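# Pin the fork link to the eye plate

## Task

Join the fork link to the eye plate by pushing the 12 mm pin through both cheeks of the fork and through the eye between them. The pin's head must sit against the fork on the side that faces the parts box.

## Robot and tools

Robot: two arms. left_arm carries a left hand and right_arm a right hand; the left hand is a mirror image of the right. Base positions in the scene frame: left_arm (-0.066, +0.311, 0) m, right_arm (+0.033, -0.414, 0) m, each turned slightly about z. A post stands on the floor behind the arms. Loose objects may get an occasional brief shove. Anything that ends up off the table means failure.

Frames. Scene frame: origin at table-top height midway between the nominal bases, +z up, +x out over the table, left_arm toward +y (not the image side). Fixed cameras and the table use the scene frame. Hand positions, orientations (quat_wxyz), velocities, targets and wrist-camera poses use each arm's own base frame, and offsets run along that arm's base axes, turning about the Hand target position. The hand point sits 0.05 m in front of the palm and 0.15 m from the wrist flange; its +z runs along straight fingers, +y out of the palm, +x across the palm away from the thumb on the right hand (toward the thumb on the left hand). Fingertips reach 0.06-0.07 m past it; a wrist bracket on the little-finger side can strike things. With fingers level the wrist can hang lower than the hand and reach the table first.

execute_actions(actions, cameras). actions is a list of actions; each action is a table of 1 to 15 rows, one row per 1/30 s step, and a short table repeats its final row until step 15. Every row has 28 numbers in [-1, 1] covering both arms: left_arm dx, dy, dz, rx, ry, rz; left hand little, ring, middle, index, thumb_bend, thumb_turn, force_limit, speed; then the same 14 for right_arm and its hand. The six pose numbers are an offset, not a pose, measured from that arm's Hand target when the action begins; every row is taken from that same start, and each new action or call starts again from the current Hand target. 1.0 equals 0.6 m or 180 degrees; rx, ry, rz form one rotation vector. All six zero asks nothing new of the arm. Hand numbers are absolute targets: -1 open/straight, +1 closed; thumb_turn -1 beside the palm, +1 opposite the fingers. force_limit maps -1..+1 to about 0..10 N (0..15 N for the two thumb motors); speed rises to full at +0.48. For a gentle grip close at speed -0.94 or below. To leave a hand unchanged, resend its last carried-out eight numbers (before any, its hand_measured plus hand_force_limit and hand_speed). Images come only with an empty actions list or when cameras names them.

move(target, speed, blend, stop_force, zero, blocking, cameras). target is one 28-number row or a list of up to 15 such rows, all offsets from the Hand targets at the move's start (not chained). Straight-line paths, all ending together, capped at 10 s. speed: m/s, 0.002 to 3.6, default 0.25 (turn rate twice that in rad/s); one value or one per target. blend: metres of corner rounding per target, 0 means stop at each. stop_force: newtons, 3 to 120, both arms; an arm's path ends when its wrist sensor feels that much push against its motion, and it backs off to just before. Use it slowly (about 0.005 m/s) to touch or seat parts; all targets must carry identical hand numbers; it is unreliable while the hand turns. zero (with stop_force only, default true) re-zeros the sensor first. blocking=false returns after 0.5 s while the move continues (not with stop_force). Result adds a move: line: done, off_target, moving, held or fault, plus limits=paced or limits=held.

wait(seconds 0-3600) lets time pass; stop() brakes a running move; zoom_image(camera, region [x0, y0, x1, y1] pixels, at most 504 each way) enlarges the latest image of cam_high, cam_low, cam_left_wrist or cam_right_wrist (all 672x504); show_instructions() shows the reference pages; zero_wrist_force(arm: left_arm or right_arm) re-zeros that sensor; finished_scene(scene 1) ends the scene for good.

Results: per arm end_effector_position (m), end_effector_quat_wxyz, velocities, Hand target (last commanded pose; next offsets count from it; the hand may rest short of it, so send the remainder as an offset), Joint positions and torques, Wrist force/torque along the end effector axes plus the peak since last shown, hand_measured, hand_stopped_by (moving, target, force, stalled, fault), hand_load_n (positive pushes a finger open; a lost grip shows as load near 0), motor temperatures. Reported positions can be a few cm off.

Avoid: faults stop an arm 10 s; they come from contact torque over the joint limits (wrist joints only about 12.5-20 N m), from 150 N (±25) on any part, or from a wrist straying 0.9 degrees off plan. Arms are stiff, so aim only slightly past a contact. Orientation commands are clipped to 32 degrees from measured. Never bring the wrist near the arm's first-joint axis; go around the base. The clearance check holds arms apart but not fingers; pressing hands together can end the scene. Motors overheat at 70 °C (warning) and brake at 85 °C; don't hold loads stretched out. Do not drop parts even a few mm, release moving parts, slam, or push hard on fixed or heavy things.

Each tool is called as name(argument=value, ...) on one line, values as JSON.

Reference images:

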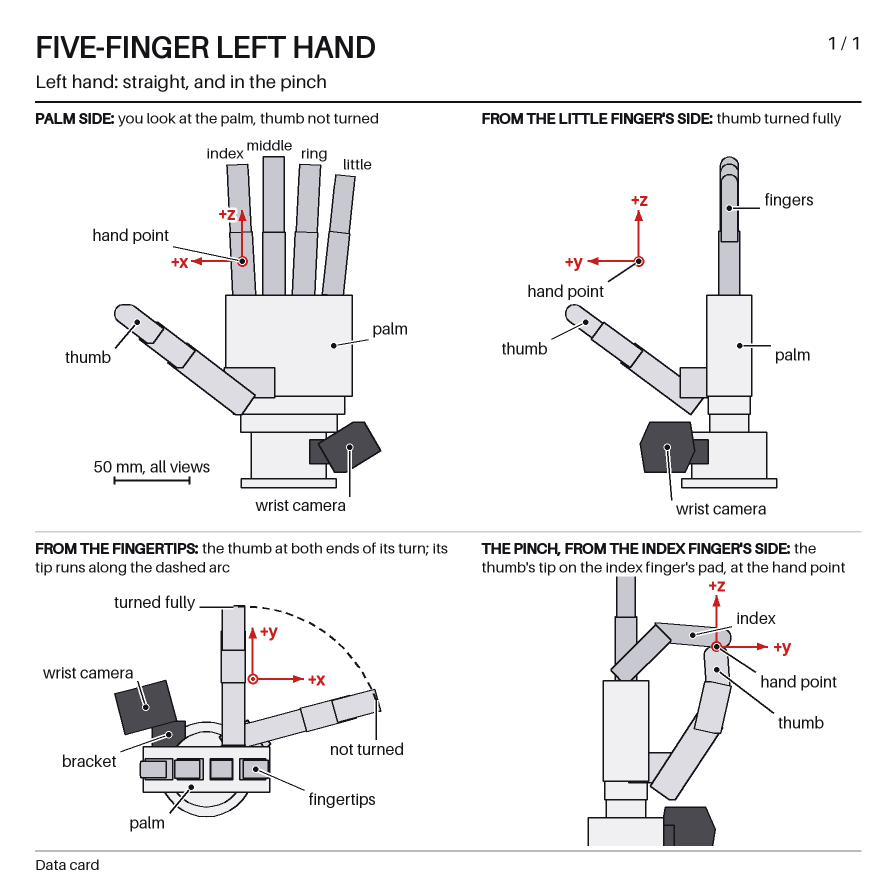

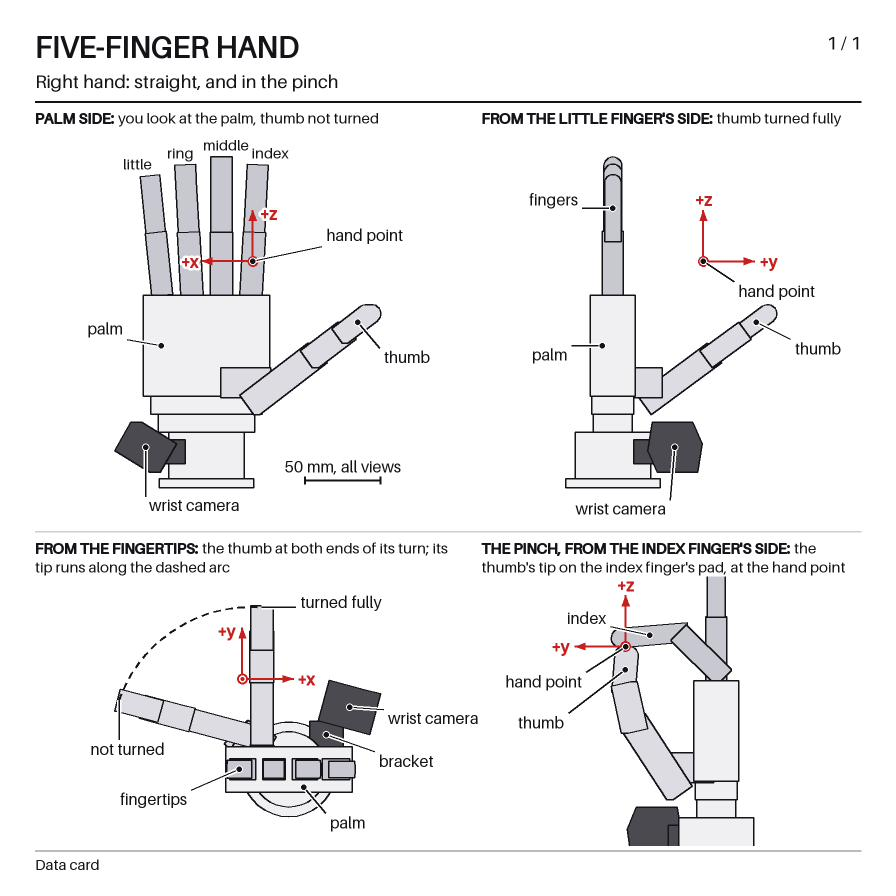

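## Session

execute_actions(actions=[])

Scene clock: 0.00 s.
left_arm: end_effector_position=(+0.5535, -0.3992, +0.3086) hand_measured=(-1.000, -1.000, -1.000, -1.000, -1.000, -1.000) hand_load_n=(+0.0, +0.0, +0.0, +0.0, +0.0, +0.0) hand_stopped_by=(target, target, target, target, target, target) hand_force_limit=0.00 hand_speed=-0.80 end_effector_quat_wxyz=(+0.097, +0.981, +0.164, -0.043) | right_arm: end_effector_position=(+0.5233, -0.0264, +0.3355) hand_measured=(-1.000, -1.000, -1.000, -1.000, -1.000, -1.000) hand_load_n=(+0.0, +0.0, +0.0, +0.0, +0.0, +0.0) hand_stopped_by=(target, target, target, target, target, target) hand_force_limit=0.00 hand_speed=-0.80 end_effector_quat_wxyz=(-0.199, +0.294, +0.934, -0.044)
Joint positions: left_arm=[2.838 -2.358 -0.566 1.365 -1.359 0.934] | right_arm=[-0.353 -0.917 0.79 2.094 1.676 -1.292]
Joint velocities: within noise
Joint torques (N m): no reading
Motor temperatures (°C): left_arm=[27 30 29 37 32 30] | right_arm=[28 32 30 30 33 35]
Wrist force (N): no reading
Wrist torque (N m): no reading
Wrist force, peak (N): no reading
Hand target: left_arm +0.5535, -0.3992, +0.3086; +0.097, +0.981, +0.164, -0.043 | right_arm +0.5233, -0.0264, +0.3355; -0.199, +0.294, +0.934, -0.044

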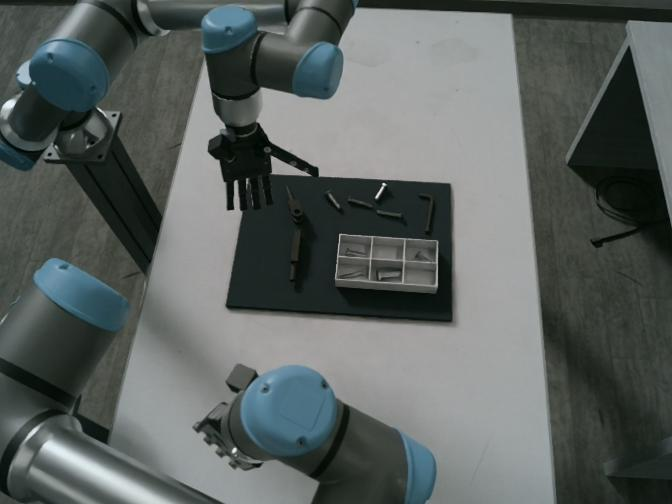

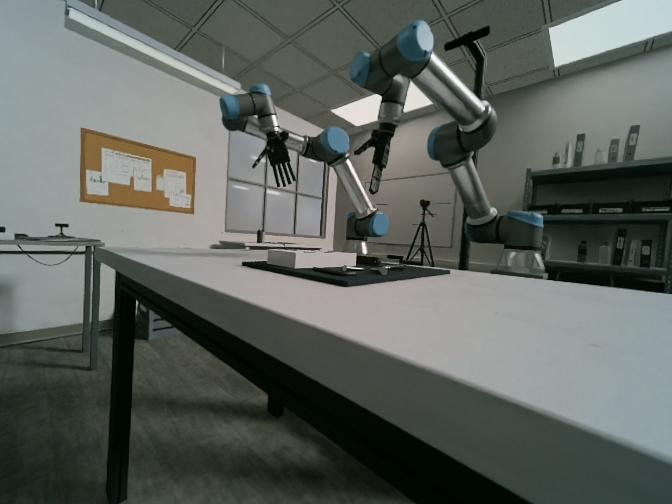

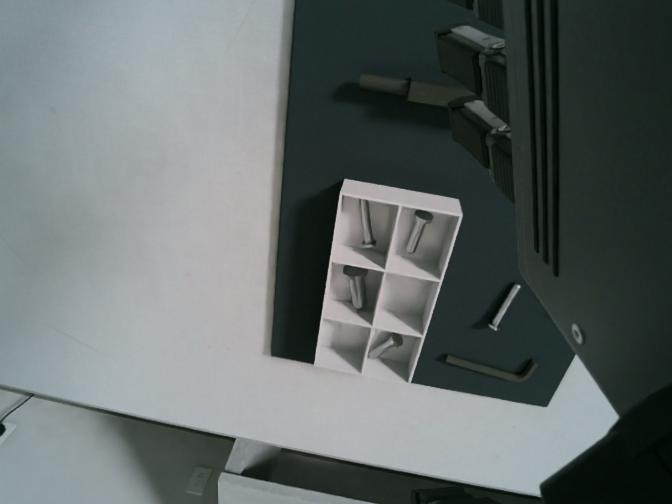

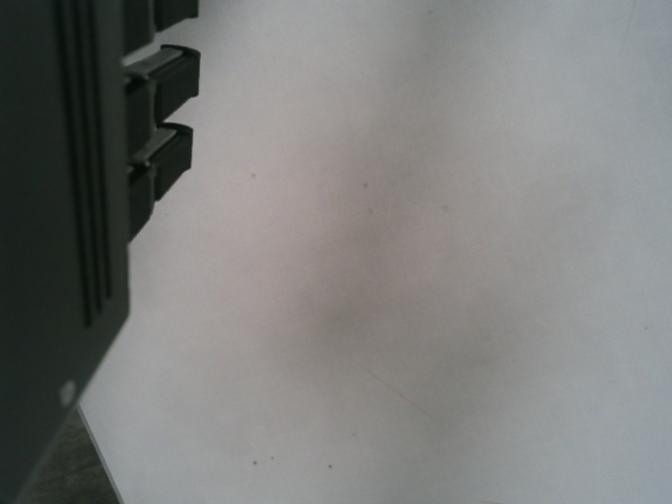

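zoom_image(camera="cam_high", region=[220, 165, 340, 300])

zoom_image(camera="cam_high", region=[310, 165, 460, 300])

zoom_image(camera="cam_low", region=[230, 220, 460, 300])

zoom_image(camera="cam_left_wrist", region=[270, 50, 600, 420])

Scaled by 3.733 from the camera's image (finer frame: 960x720).

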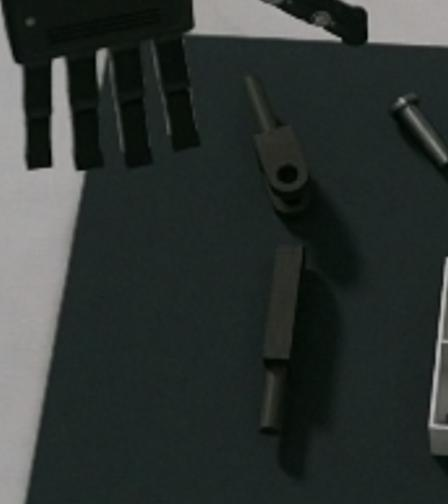

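Scaled by 3.360 from the camera's image (finer frame: 960x720).

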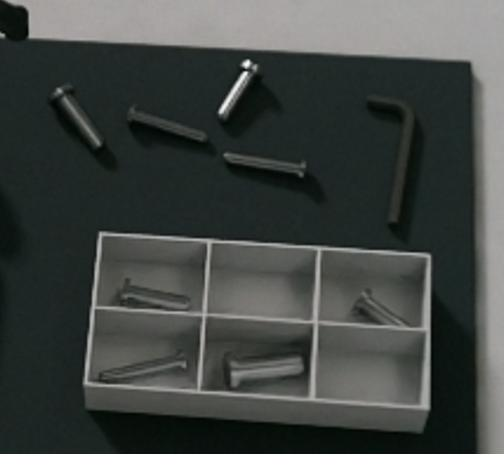

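Scaled by 2.191 from the camera's image (finer frame: 960x720).

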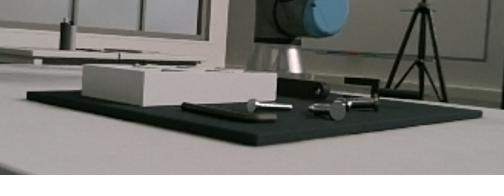

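Scaled by 1.362 from the camera's image (finer frame: 960x720).

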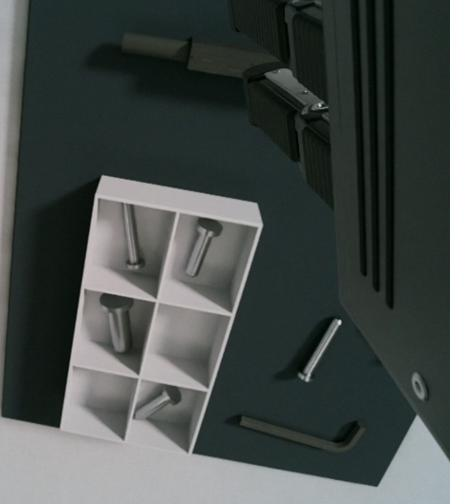

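move(target=[-0.083, 0.417, 0.083, 0,0,0, -1,-1,-1,-1,-1,-1, 0, -0.8, -0.08, 0.45, 0.0, 0,0,0, -1,-1,-1,-1,-1,-1, 0, -0.8], cameras=["all"])

Scene clock: 45.43 s.
left_arm: end_effector_position=(+0.5037, -0.1491, +0.3584) hand_measured=(-1.000, -1.000, -1.000, -1.000, -1.000, -1.000) hand_load_n=(+0.0, +0.0, +0.0, +0.0, +0.0, +0.0) hand_stopped_by=(target, target, target, target, target, target) hand_force_limit=0.00 hand_speed=-0.80 end_effector_quat_wxyz=(+0.097, +0.981, +0.164, -0.043) | right_arm: end_effector_position=(+0.4754, +0.2435, +0.3355) hand_measured=(-1.000, -1.000, -1.000, -1.000, -1.000, -1.000) hand_load_n=(+0.0, +0.0, +0.0, +0.0, +0.0, +0.0) hand_stopped_by=(target, target, target, target, target, target) hand_force_limit=0.00 hand_speed=-0.80 end_effector_quat_wxyz=(-0.199, +0.294, +0.934, -0.044)
Joint positions: left_arm=[3.318 -1.956 -1.107 1.404 -1.378 1.424] | right_arm=[0.131 -0.962 0.866 2.068 1.485 -0.846]
Joint torques (N m): left_arm=[9.8 38.06 30.04 -0.74 2.14 1.98] | right_arm=[5.94 -67.87 -11.59 1.8 -0.86 0.69]
Wrist force (N): left_arm=[0.0 0.1 0.1] | right_arm=[-0.3 0.2 0.3]
Wrist torque (N m): left_arm=[0.00 -0.01 -0.03] | right_arm=[0.02 0.05 -0.10]
Wrist force, peak (N): left_arm=[-0.2 2.1 1.0] | right_arm=[1.3 1.9 0.5]
Hand target: left_arm +0.5037, -0.1490, +0.3584; +0.097, +0.981, +0.164, -0.043 | right_arm +0.4753, +0.2436, +0.3355; -0.199, +0.294, +0.934, -0.044
Off the commanded pose: left_arm 0.000 m, 0 deg | right_arm 0.000 m, 0 deg.
move: done
cam_left_wrist: T_world_to_cam=[[-0.04687, 0.98804, -0.14692, 0.21833], [0.8687, 0.11292, 0.48229, -0.60038], [0.49312, -0.10502, -0.8636, 0.15708]] pos_world=[0.45433, -0.13143, 0.45729]
cam_right_wrist: T_world_to_cam=[[0.36941, 0.92058, -0.12676, -0.35594], [0.92475, -0.35073, 0.14776, -0.40036], [0.09157, -0.17181, -0.98087, 0.43794]] pos_world=[0.46161, 0.26249, 0.4436]

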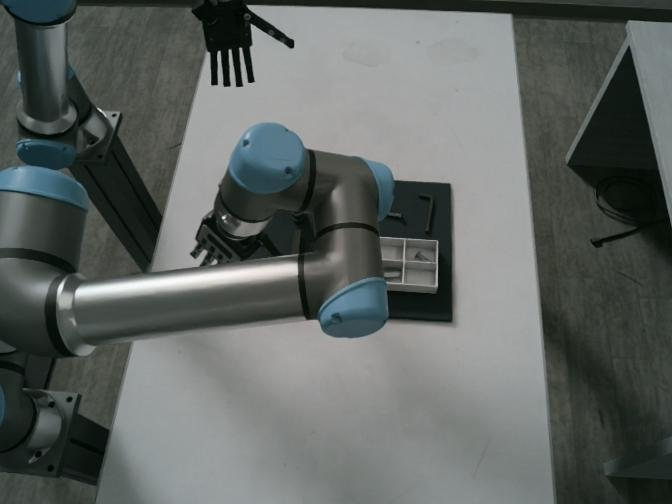

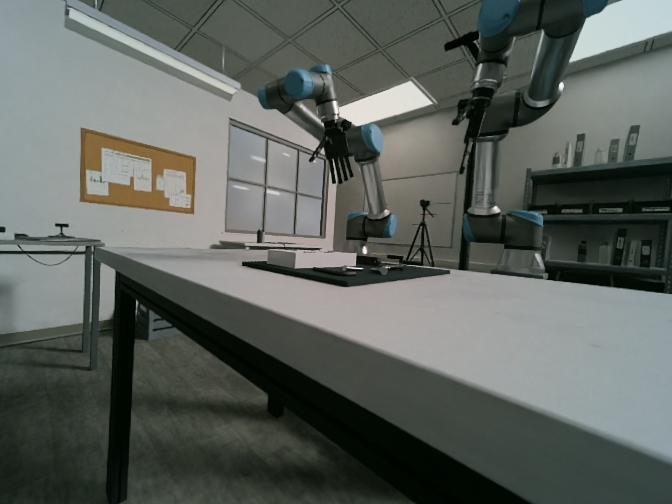

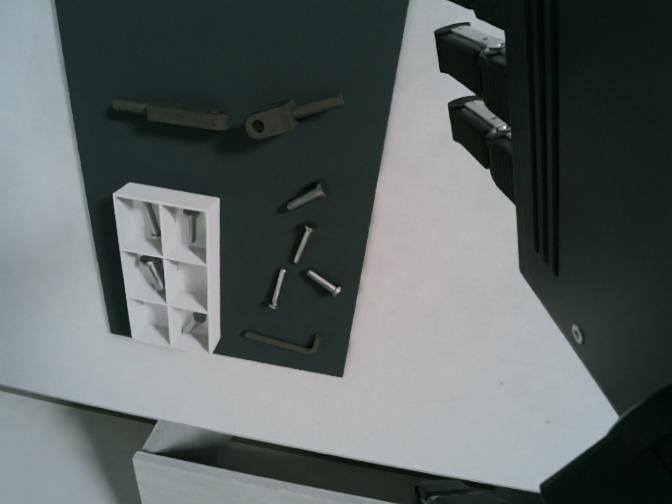

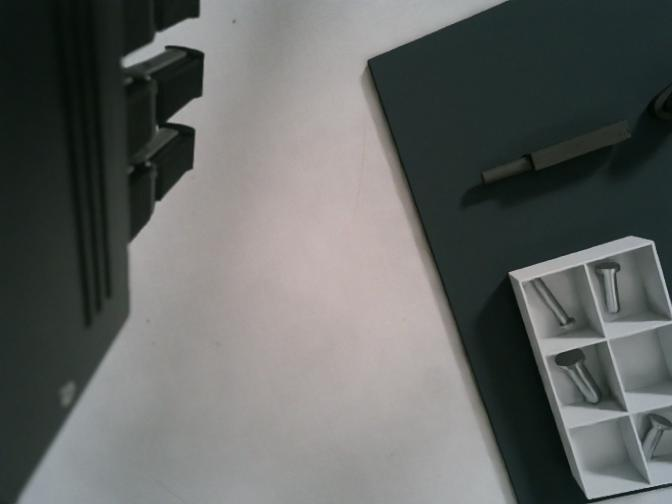

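zoom_image(camera="cam_left_wrist", region=[90, 70, 370, 370])

zoom_image(camera="cam_left_wrist", region=[100, 80, 360, 160])

zoom_image(camera="cam_right_wrist", region=[460, 60, 672, 220])

Scaled by 1.680 from the camera's image (finer frame: 960x720).

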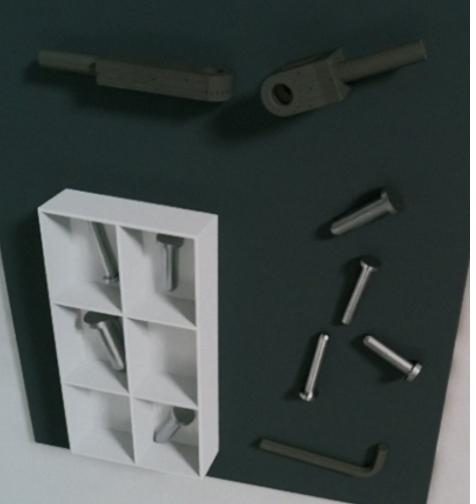

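Scaled by 1.938 from the camera's image (finer frame: 960x720).

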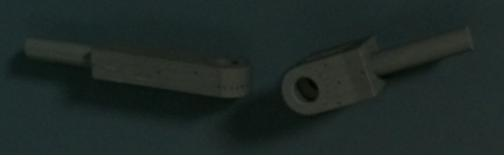

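Scaled by 2.377 from the camera's image (finer frame: 960x720).

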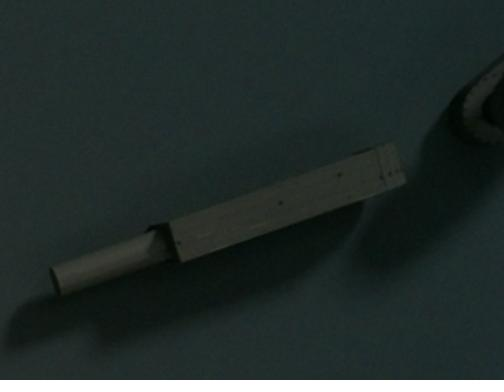

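move(target=[0, 0.333, 0, 0,0,0, -1,-1,-1,-1,-1,-1, 0, -0.8, -0.279, 0.271, -0.292, -0.040,-0.344,0.198, -1,-1,-1,-1,-1,-1, 0, -0.8], cameras=["all"])

Scene clock: 103.53 s.
left_arm: end_effector_position=(+0.5037, +0.0509, +0.3584) hand_measured=(-1.000, -1.000, -1.000, -1.000, -1.000, -1.000) hand_load_n=(+0.0, +0.0, +0.0, +0.0, +0.0, +0.0) hand_stopped_by=(target, target, target, target, target, target) hand_force_limit=0.00 hand_speed=-0.80 end_effector_quat_wxyz=(+0.097, +0.981, +0.164, -0.043) | right_arm: end_effector_position=(+0.3079, +0.4062, +0.1602) hand_measured=(-1.000, -1.000, -1.000, -1.000, -1.000, -1.000) hand_load_n=(+0.0, +0.0, +0.0, +0.0, +0.0, +0.0) hand_stopped_by=(target, target, target, target, target, target) hand_force_limit=0.00 hand_speed=-0.80 end_effector_quat_wxyz=(+0.341, +0.001, +0.940, +0.000) end_effector_velocity=(+0.001, +0.001, +0.001) end_effector_angular_velocity=(+0.003, -0.004, -0.001)
Joint positions: left_arm=[3.723 -2.008 -1.05 1.33 -1.429 1.832] | right_arm=[0.857 -1.355 1.883 0.542 2.077 -0.845]
Joint velocities: left_arm=[within noise] | right_arm=[0.001 0 0 -0.005 0.002 0.001]
Joint torques (N m): left_arm=[-16.99 54.41 15.73 -0.82 1.99 -1.57] | right_arm=[5.13 -45.88 -27.84 0.33 1.85 0.28]
Wrist force (N): left_arm=[0.3 -0.1 0.1] | right_arm=[-1.4 0.8 0.6]
Wrist torque (N m): left_arm=[-0.01 -0.05 -0.02] | right_arm=[0.05 0.21 0.09]
Wrist force, peak (N): left_arm=[0.6 -0.8 0.0] | right_arm=[-1.8 0.7 0.6]
Hand target: left_arm +0.5037, +0.0508, +0.3584; +0.097, +0.981, +0.164, -0.043 | right_arm +0.3079, +0.4062, +0.1603; +0.342, +0.001, +0.940, +0.000
Off the commanded pose: left_arm 0.000 m, 0 deg | right_arm 0.000 m, 0 deg.
move: done
cam_left_wrist: T_world_to_cam=[[-0.04695, 0.98803, -0.14697, 0.02079], [0.86869, 0.11302, 0.48228, -0.62297], [0.49312, -0.10502, -0.8636, 0.17808]] pos_world=[0.45433, 0.06857, 0.45729]
cam_right_wrist: T_world_to_cam=[[-0.15333, 0.97961, -0.12981, -0.32851], [0.31379, 0.17283, 0.93363, -0.31303], [0.93703, 0.10242, -0.33389, -0.16611]] pos_world=[0.2035, 0.39292, 0.19415]

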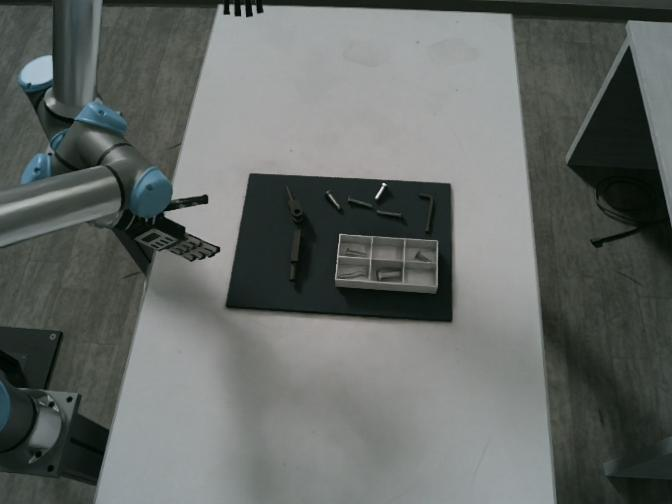

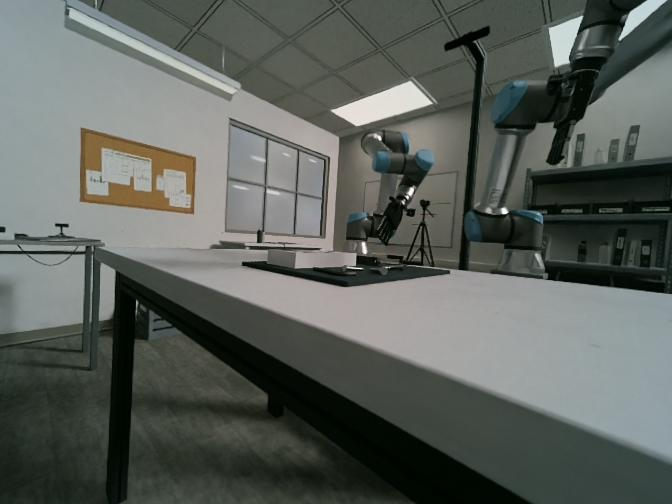

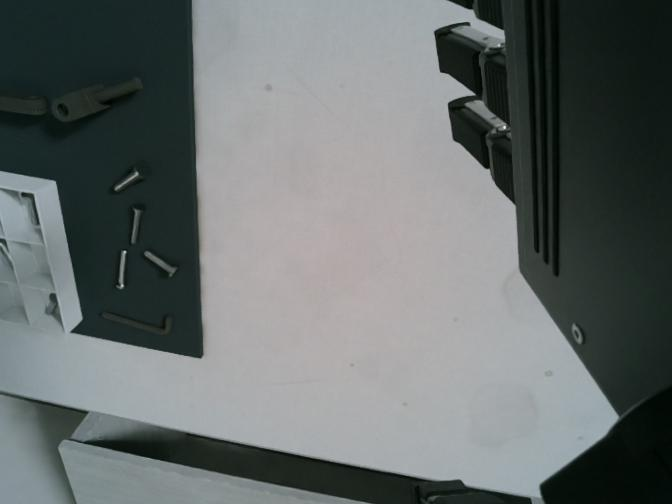

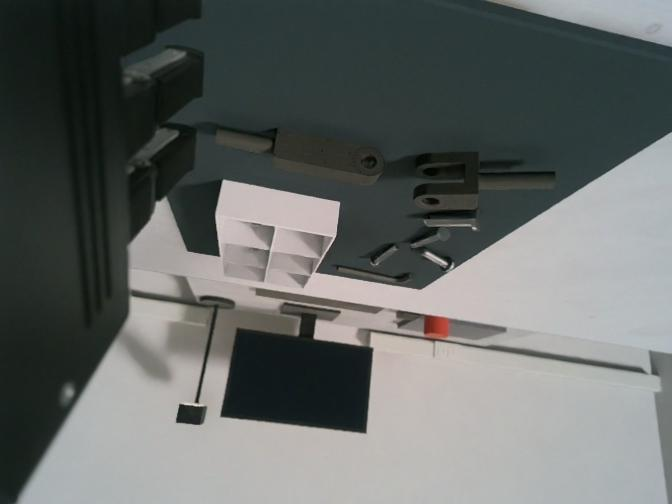

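zoom_image(camera="cam_right_wrist", region=[200, 100, 400, 250])

zoom_image(camera="cam_right_wrist", region=[340, 120, 580, 290])

zoom_image(camera="cam_high", region=[220, 165, 340, 300])

Scaled by 2.520 from the camera's image (finer frame: 960x720).

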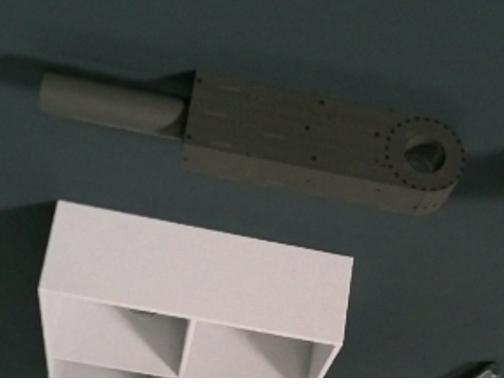

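Scaled by 2.100 from the camera's image (finer frame: 960x720).

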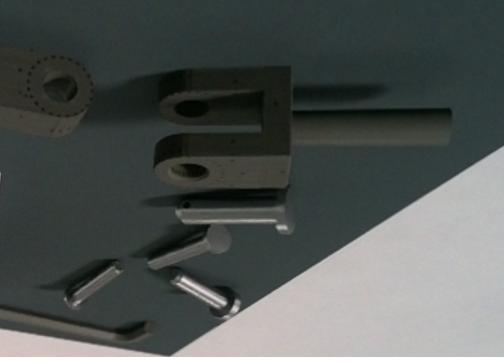

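Scaled by 3.733 from the camera's image (finer frame: 960x720).

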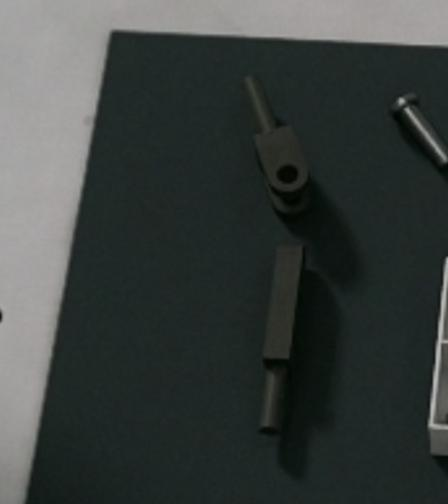

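zoom_image(camera="cam_low", region=[330, 240, 460, 290])

zoom_image(camera="cam_high", region=[320, 170, 450, 300])

Scaled by 3.877 from the camera's image (finer frame: 960x720).

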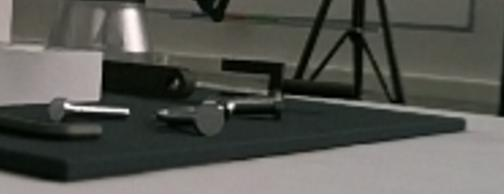

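Scaled by 3.877 from the camera's image (finer frame: 960x720).

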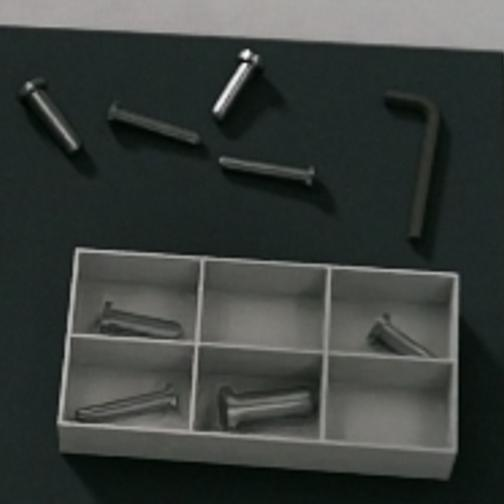

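move(target=[[0,0,0, 0,0,0, -1,-1,-1,-1,-1,-1, 0, -0.8, 0.2, 0.07, 0.2, 0.020,0.172,-0.099, -1,-1,-1,-1,-1,-1, 0, -0.8],[0,0,0, 0,0,0, -1,-1,-1,-1,-1,-1, 0, -0.8, 0.545, 0.155, 0.016, 0.040,0.344,-0.198, -1,-1,-1,-1,-1,-1, 0, -0.8]], blend=0.05, cameras=["cam_right_wrist", "cam_high"])

Scene clock: 290.83 s.
left_arm: end_effector_position=(+0.5037, +0.0508, +0.3584) hand_measured=(-1.000, -1.000, -1.000, -1.000, -1.000, -1.000) hand_load_n=(+0.0, +0.0, +0.0, +0.0, +0.0, +0.0) hand_stopped_by=(target, target, target, target, target, target) hand_force_limit=0.00 hand_speed=-0.80 end_effector_quat_wxyz=(+0.097, +0.981, +0.164, -0.043) | right_arm: end_effector_position=(+0.6335, +0.4983, +0.1694) hand_measured=(-1.000, -1.000, -1.000, -1.000, -1.000, -1.000) hand_load_n=(+0.0, +0.0, +0.0, +0.0, +0.0, +0.0) hand_stopped_by=(target, target, target, target, target, target) hand_force_limit=0.00 hand_speed=-0.80 end_effector_quat_wxyz=(-0.068, +0.316, +0.932, +0.164)
Joint positions: left_arm=[3.723 -2.007 -1.05 1.33 -1.428 1.832] | right_arm=[0.393 -0.321 0.035 1.736 1.234 -0.504]
Joint torques (N m): left_arm=[-15.45 52.7 14.62 -0.98 2 1.58] | right_arm=[-5.61 -81.32 -23.45 1.4 -2.67 -0.44]
Wrist force (N): left_arm=[0.4 -0.1 0.3] | right_arm=[-0.9 -0.4 0.4]
Wrist torque (N m): left_arm=[-0.02 -0.07 -0.01] | right_arm=[-0.11 0.15 -0.07]
Wrist force, peak (N): left_arm=[0.5 0.0 0.4] | right_arm=[-2.2 0.1 1.4]
Hand target: left_arm +0.5037, +0.0508, +0.3584; +0.097, +0.981, +0.164, -0.043 | right_arm +0.6349, +0.4992, +0.1699; -0.199, +0.294, +0.934, -0.044
Off the commanded pose: left_arm 0.000 m, 0 deg | right_arm 0.002 m, 28 deg.
elbow stopped short (right arm): the move would have taken joint 3 (elbow) straighter than the controller allows.
move: off_target (right_arm)
cam_right_wrist: T_world_to_cam=[[0.43852, 0.84593, 0.30349, -0.74945], [0.78195, -0.52559, 0.33514, -0.28679], [0.44301, 0.09034, -0.89195, -0.06399]] pos_world=[0.58126, 0.48902, 0.26649]
Images, in order (width x height): cam_high 672x504, cam_right_wrist 672x504.

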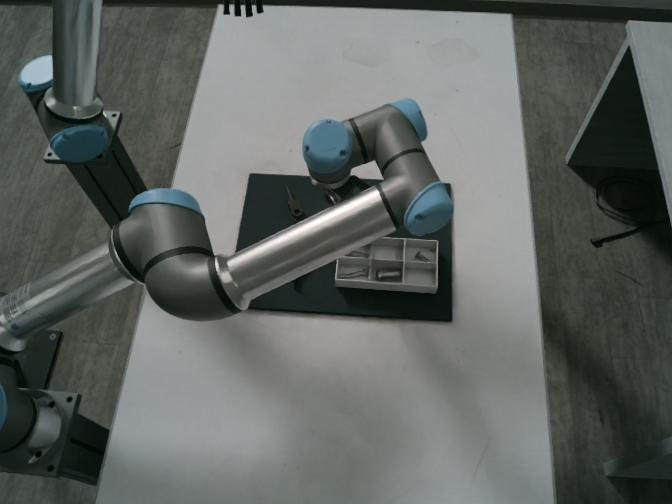

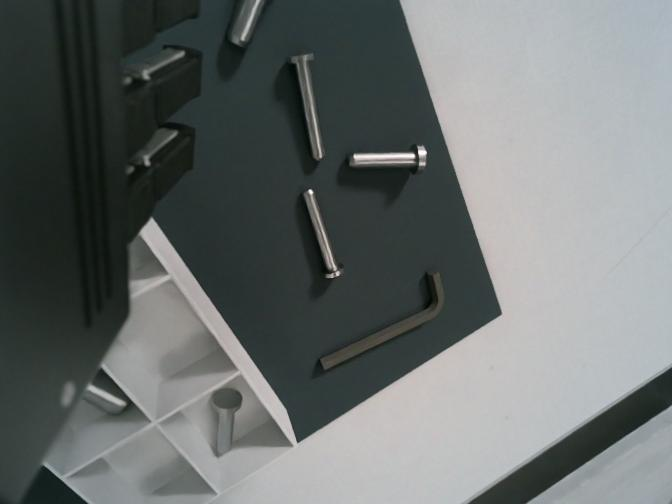

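zoom_image(camera="cam_right_wrist", region=[220, 0, 460, 180])

zoom_image(camera="cam_right_wrist", region=[60, 170, 460, 470])

Scaled by 2.100 from the camera's image (finer frame: 960x720).

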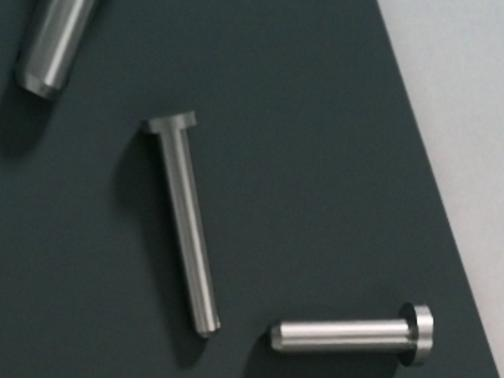

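Scaled by 1.260 from the camera's image (finer frame: 960x720).

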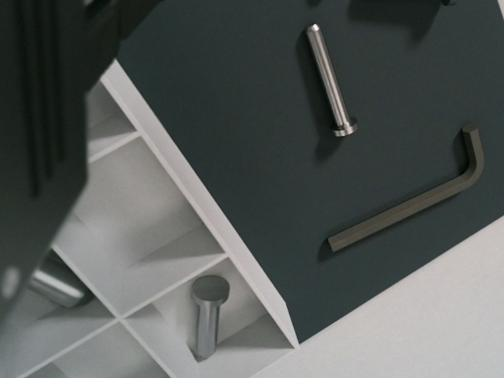

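move(target=[0,0,0, 0,0,0, -1,-1,-1,-1,-1,-1, 0, -0.8, -0.123,-0.023,-0.047,0,0,0, 1,1,1,1,-1,-1, 0, 0], speed=0.15, cameras=["cam_right_wrist"])

Scene clock: 326.70 s.
left_arm: end_effector_position=(+0.5037, +0.0508, +0.3584) hand_measured=(-1.000, -1.000, -1.000, -1.000, -1.000, -1.000) hand_load_n=(+0.0, +0.0, +0.0, +0.0, +0.0, +0.0) hand_stopped_by=(target, target, target, target, target, target) hand_force_limit=0.00 hand_speed=-0.80 end_effector_quat_wxyz=(+0.097, +0.981, +0.164, -0.043) | right_arm: end_effector_position=(+0.5597, +0.4844, +0.1411) hand_measured=(+1.000, +1.000, +1.000, +1.000, -1.000, -1.000) hand_load_n=(+0.0, +0.0, +0.0, +0.0, +0.0, +0.0) hand_stopped_by=(target, target, target, target, target, target) hand_force_limit=0.00 hand_speed=0.00 end_effector_quat_wxyz=(-0.160, +0.303, +0.939, +0.033)
Joint positions: left_arm=[3.723 -2.007 -1.05 1.33 -1.428 1.832] | right_arm=[0.436 -0.274 0.035 2.005 1.306 -0.536]
Joint torques (N m): left_arm=[-16.19 53.88 13.96 -1.12 1.82 0.83] | right_arm=[-6.34 -88.65 -11.43 1.71 -1.26 -0.7]
Wrist force (N): left_arm=[0.3 -0.1 0.3] | right_arm=[-0.9 0.4 0.4]
Wrist torque (N m): left_arm=[-0.01 -0.06 -0.02] | right_arm=[0.06 0.16 0.04]
Wrist force, peak (N): left_arm=[0.5 -0.3 0.5] | right_arm=[-1.4 0.4 0.4]
Hand target: left_arm +0.5037, +0.0508, +0.3584; +0.097, +0.981, +0.164, -0.043 | right_arm +0.5611, +0.4854, +0.1417; -0.199, +0.294, +0.934, -0.044
Off the commanded pose: left_arm 0.000 m, 0 deg | right_arm 0.002 m, 10 deg.
elbow stopped short (right arm): the move would have taken joint 3 (elbow) straighter than the controller allows.
move: off_target (right_arm)
cam_right_wrist: T_world_to_cam=[[0.41261, 0.91045, 0.02881, -0.67473], [0.88741, -0.40891, 0.21283, -0.32518], [0.20556, -0.06225, -0.97666, 0.16343]] pos_world=[0.53337, 0.49151, 0.24827]

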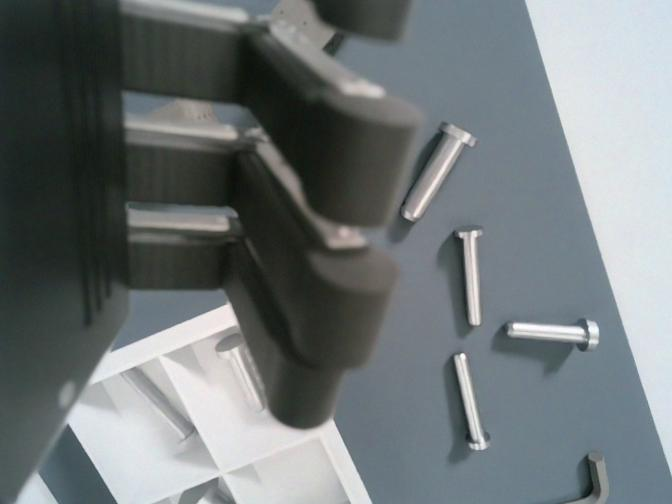

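zoom_image(camera="cam_right_wrist", region=[395, 110, 495, 235])

zoom_image(camera="cam_right_wrist", region=[440, 220, 610, 360])

zoom_image(camera="cam_right_wrist", region=[60, 300, 360, 504])

Scaled by 4.032 from the camera's image (finer frame: 960x720).

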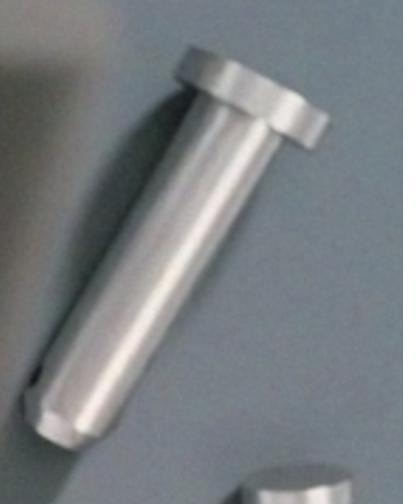

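Scaled by 2.965 from the camera's image (finer frame: 960x720).

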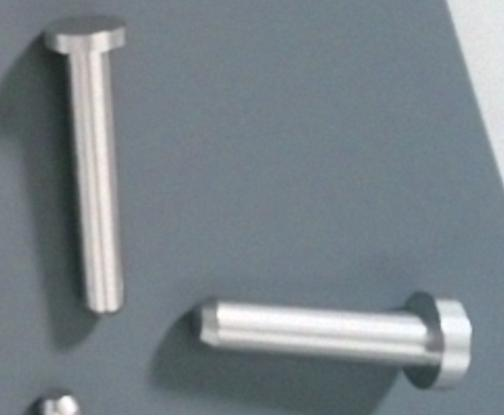

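Scaled by 1.680 from the camera's image (finer frame: 960x720).

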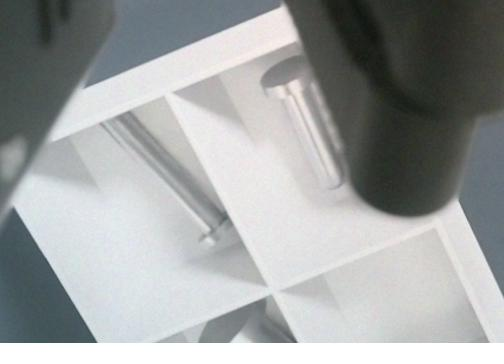

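move(target=[[0,0,0, 0,0,0, -1,-1,-1,-1,-1,-1, 0, -0.8, -0.185,-0.642,0.264,0,0,0, -1,-1,-1,-1,-1,-1, 0, 0],[0.316,-0.629,-0.347, 0,0,0, -1,-1,-1,-1,-1,-1, 0, -0.8, -0.185,-0.642,0.264,0,0,0, -1,-1,-1,-1,-1,-1, 0, 0]], speed=0.3, cameras=["cam_left_wrist", "cam_high"])

Scene clock: 369.27 s.
left_arm: end_effector_position=(+0.6934, -0.3265, +0.1502) hand_measured=(-1.000, -1.000, -1.000, -1.000, -1.000, -1.000) hand_load_n=(+0.0, +0.0, +0.0, +0.0, +0.0, +0.0) hand_stopped_by=(target, target, target, target, target, target) hand_force_limit=0.00 hand_speed=-0.80 end_effector_quat_wxyz=(+0.097, +0.981, +0.164, -0.043) | right_arm: end_effector_position=(+0.4501, +0.1002, +0.3001) hand_measured=(-1.000, -1.000, -1.000, -1.000, -1.000, -1.000) hand_load_n=(+0.0, +0.0, +0.0, +0.0, +0.0, +0.0) hand_stopped_by=(target, target, target, target, target, target) hand_force_limit=0.00 hand_speed=0.00 end_effector_quat_wxyz=(-0.199, +0.294, +0.934, -0.044)
Joint positions: left_arm=[2.999 -2.781 -0.173 1.361 -1.36 1.098] | right_arm=[-0.151 -1.132 1.22 1.891 1.597 -1.105]
Joint torques (N m): left_arm=[-6.89 70.68 16.25 -4.29 -0.41 -2.19] | right_arm=[-6.66 -59.59 -34.22 6.35 1.22 0.3]
Wrist force (N): left_arm=[0.3 -0.3 0.3] | right_arm=[-0.4 0.0 0.3]
Wrist torque (N m): left_arm=[-0.06 -0.05 0.09] | right_arm=[0.00 0.08 0.03]
Wrist force, peak (N): left_arm=[0.5 1.7 1.6] | right_arm=[-1.2 -2.5 -0.4]
Hand target: left_arm +0.6933, -0.3266, +0.1502; +0.097, +0.981, +0.164, -0.043 | right_arm +0.4501, +0.1002, +0.3001; -0.199, +0.294, +0.934, -0.044
Off the commanded pose: left_arm 0.000 m, 0 deg | right_arm 0.000 m, 0 deg.
move: done
cam_left_wrist: T_world_to_cam=[[-0.04675, 0.98805, -0.14688, 0.37183], [0.86864, 0.11282, 0.48243, -0.64476], [0.49323, -0.10503, -0.86353, -0.13499]] pos_world=[0.64403, -0.30883, 0.24909]
Images, in order (width x height): cam_high 672x504, cam_left_wrist 672x504.

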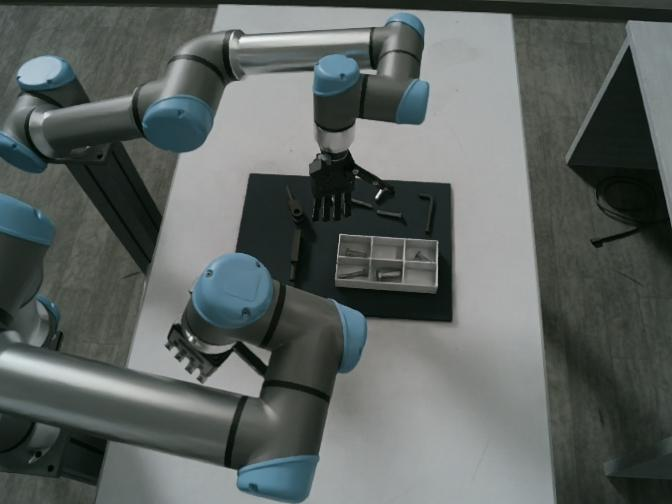

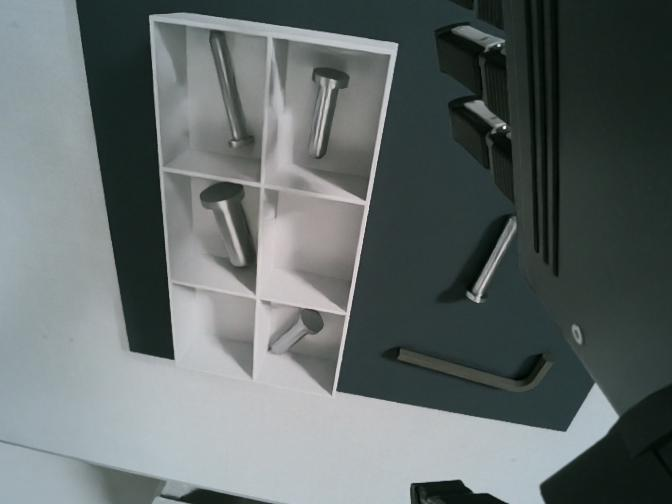

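zoom_image(camera="cam_left_wrist", region=[270, 40, 400, 180])

zoom_image(camera="cam_left_wrist", region=[180, 160, 350, 380])

zoom_image(camera="cam_left_wrist", region=[430, 190, 540, 320])

Scaled by 3.600 from the camera's image (finer frame: 960x720).

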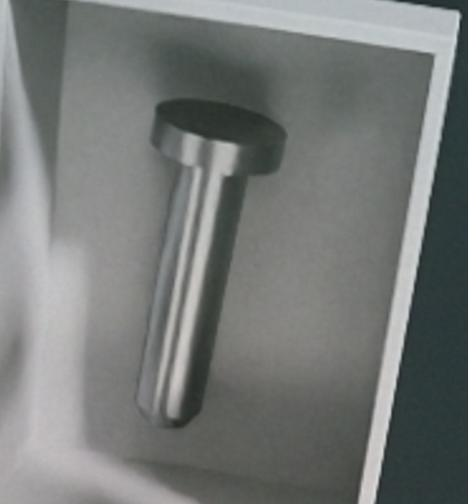

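Scaled by 2.291 from the camera's image (finer frame: 960x720).

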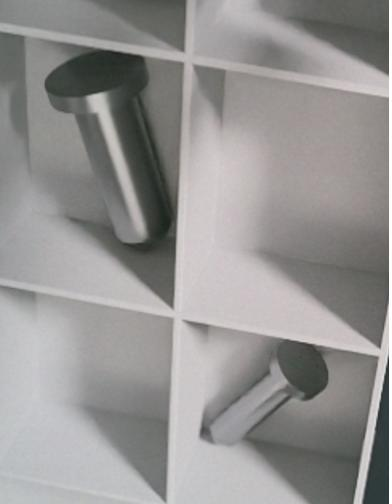

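Scaled by 3.877 from the camera's image (finer frame: 960x720).

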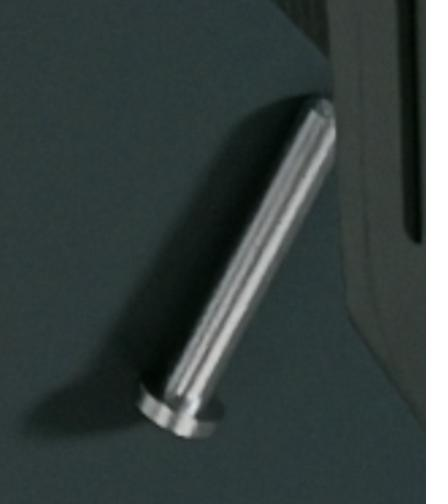

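move(target=[-0.36, 0.183, -0.008, 0,0,0, -1,-1,-1,-1,-1,-1, 0, -0.8, 0,0,0,0,0,0, -1,-1,-1,-1,-1,-1, 0, 0], cameras=["cam_left_wrist", "cam_high"])

Scene clock: 680.20 s.
left_arm: end_effector_position=(+0.4774, -0.2167, +0.1454) hand_measured=(-1.000, -1.000, -1.000, -1.000, -1.000, -1.000) hand_load_n=(+0.0, +0.0, +0.0, +0.0, +0.0, +0.0) hand_stopped_by=(target, target, target, target, target, target) hand_force_limit=0.00 hand_speed=-0.80 end_effector_quat_wxyz=(+0.097, +0.981, +0.164, -0.043) | right_arm: end_effector_position=(+0.4501, +0.1002, +0.3001) hand_measured=(-1.000, -1.000, -1.000, -1.000, -1.000, -1.000) hand_load_n=(+0.0, +0.5, +0.0, +0.0, +0.0, +0.0) hand_stopped_by=(target, target, target, target, target, target) hand_force_limit=0.00 hand_speed=0.00 end_effector_quat_wxyz=(-0.199, +0.294, +0.934, -0.044)
Joint positions: left_arm=[3.173 -2.016 -1.571 1.957 -1.367 1.276] | right_arm=[-0.151 -1.132 1.22 1.891 1.597 -1.105]
Joint torques (N m): left_arm=[-12.86 50.52 12.69 -4.83 1.49 -0.81] | right_arm=[-6.07 -59.5 -34.67 6.31 1.15 0.75]
Wrist force (N): left_arm=[0.5 -0.1 0.4] | right_arm=[-0.5 0.1 0.3]
Wrist torque (N m): left_arm=[0.00 -0.08 -0.01] | right_arm=[0.02 0.09 0.02]
Wrist force, peak (N): left_arm=[1.5 1.0 0.1] | right_arm=[-0.9 0.4 0.3]
Hand target: left_arm +0.4773, -0.2168, +0.1454; +0.097, +0.981, +0.164, -0.043 | right_arm +0.4501, +0.1002, +0.3001; -0.199, +0.294, +0.934, -0.044
Off the commanded pose: left_arm 0.000 m, 0 deg | right_arm 0.000 m, 0 deg.
move: done
cam_left_wrist: T_world_to_cam=[[-0.04695, 0.98803, -0.14697, 0.25264], [0.86865, 0.11303, 0.48236, -0.46715], [0.49319, -0.10502, -0.86356, -0.02104]] pos_world=[0.42803, -0.19903, 0.24429]
Images, in order (width x height): cam_high 672x504, cam_left_wrist 672x504.

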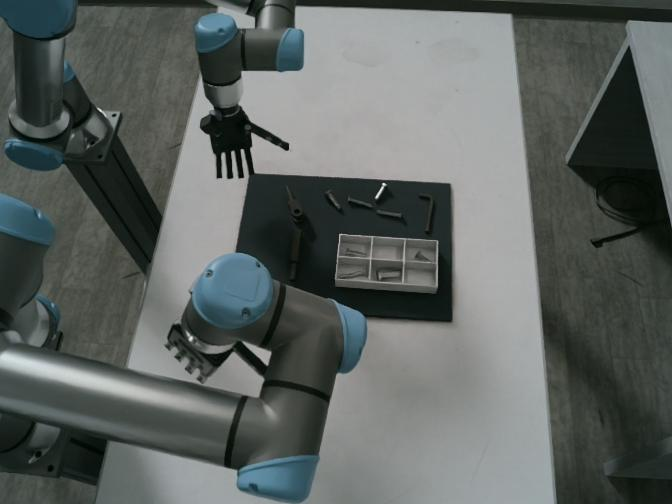

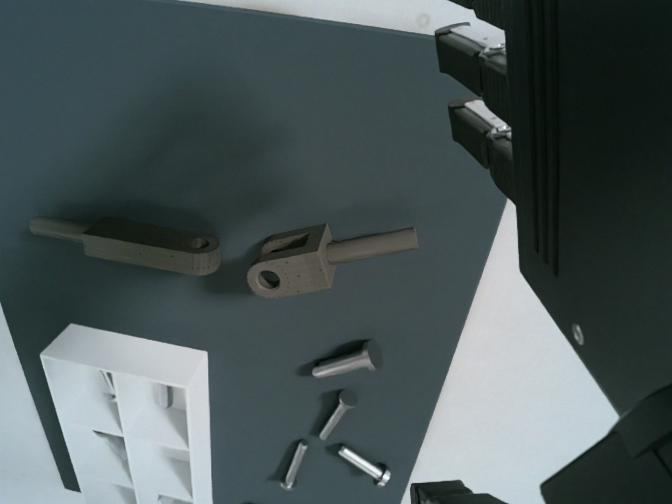

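zoom_image(camera="cam_left_wrist", region=[230, 210, 430, 310])

zoom_image(camera="cam_left_wrist", region=[20, 200, 230, 290])

zoom_image(camera="cam_left_wrist", region=[260, 320, 420, 504])

Scaled by 2.520 from the camera's image (finer frame: 960x720).

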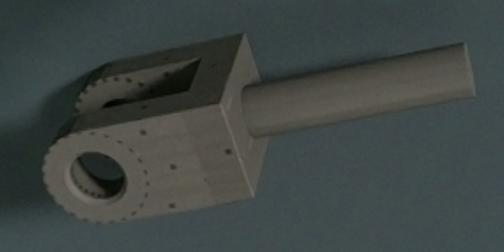

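Scaled by 2.400 from the camera's image (finer frame: 960x720).

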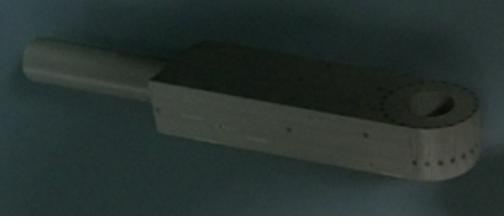

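Scaled by 2.739 from the camera's image (finer frame: 960x720).

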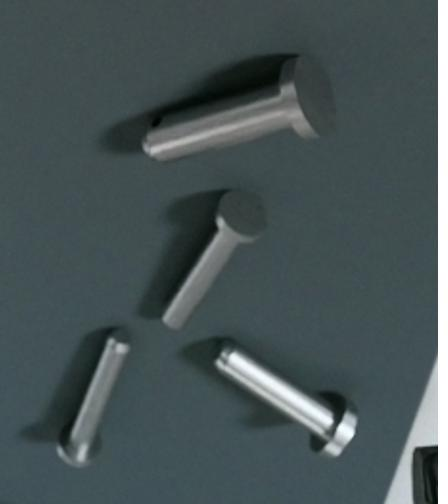

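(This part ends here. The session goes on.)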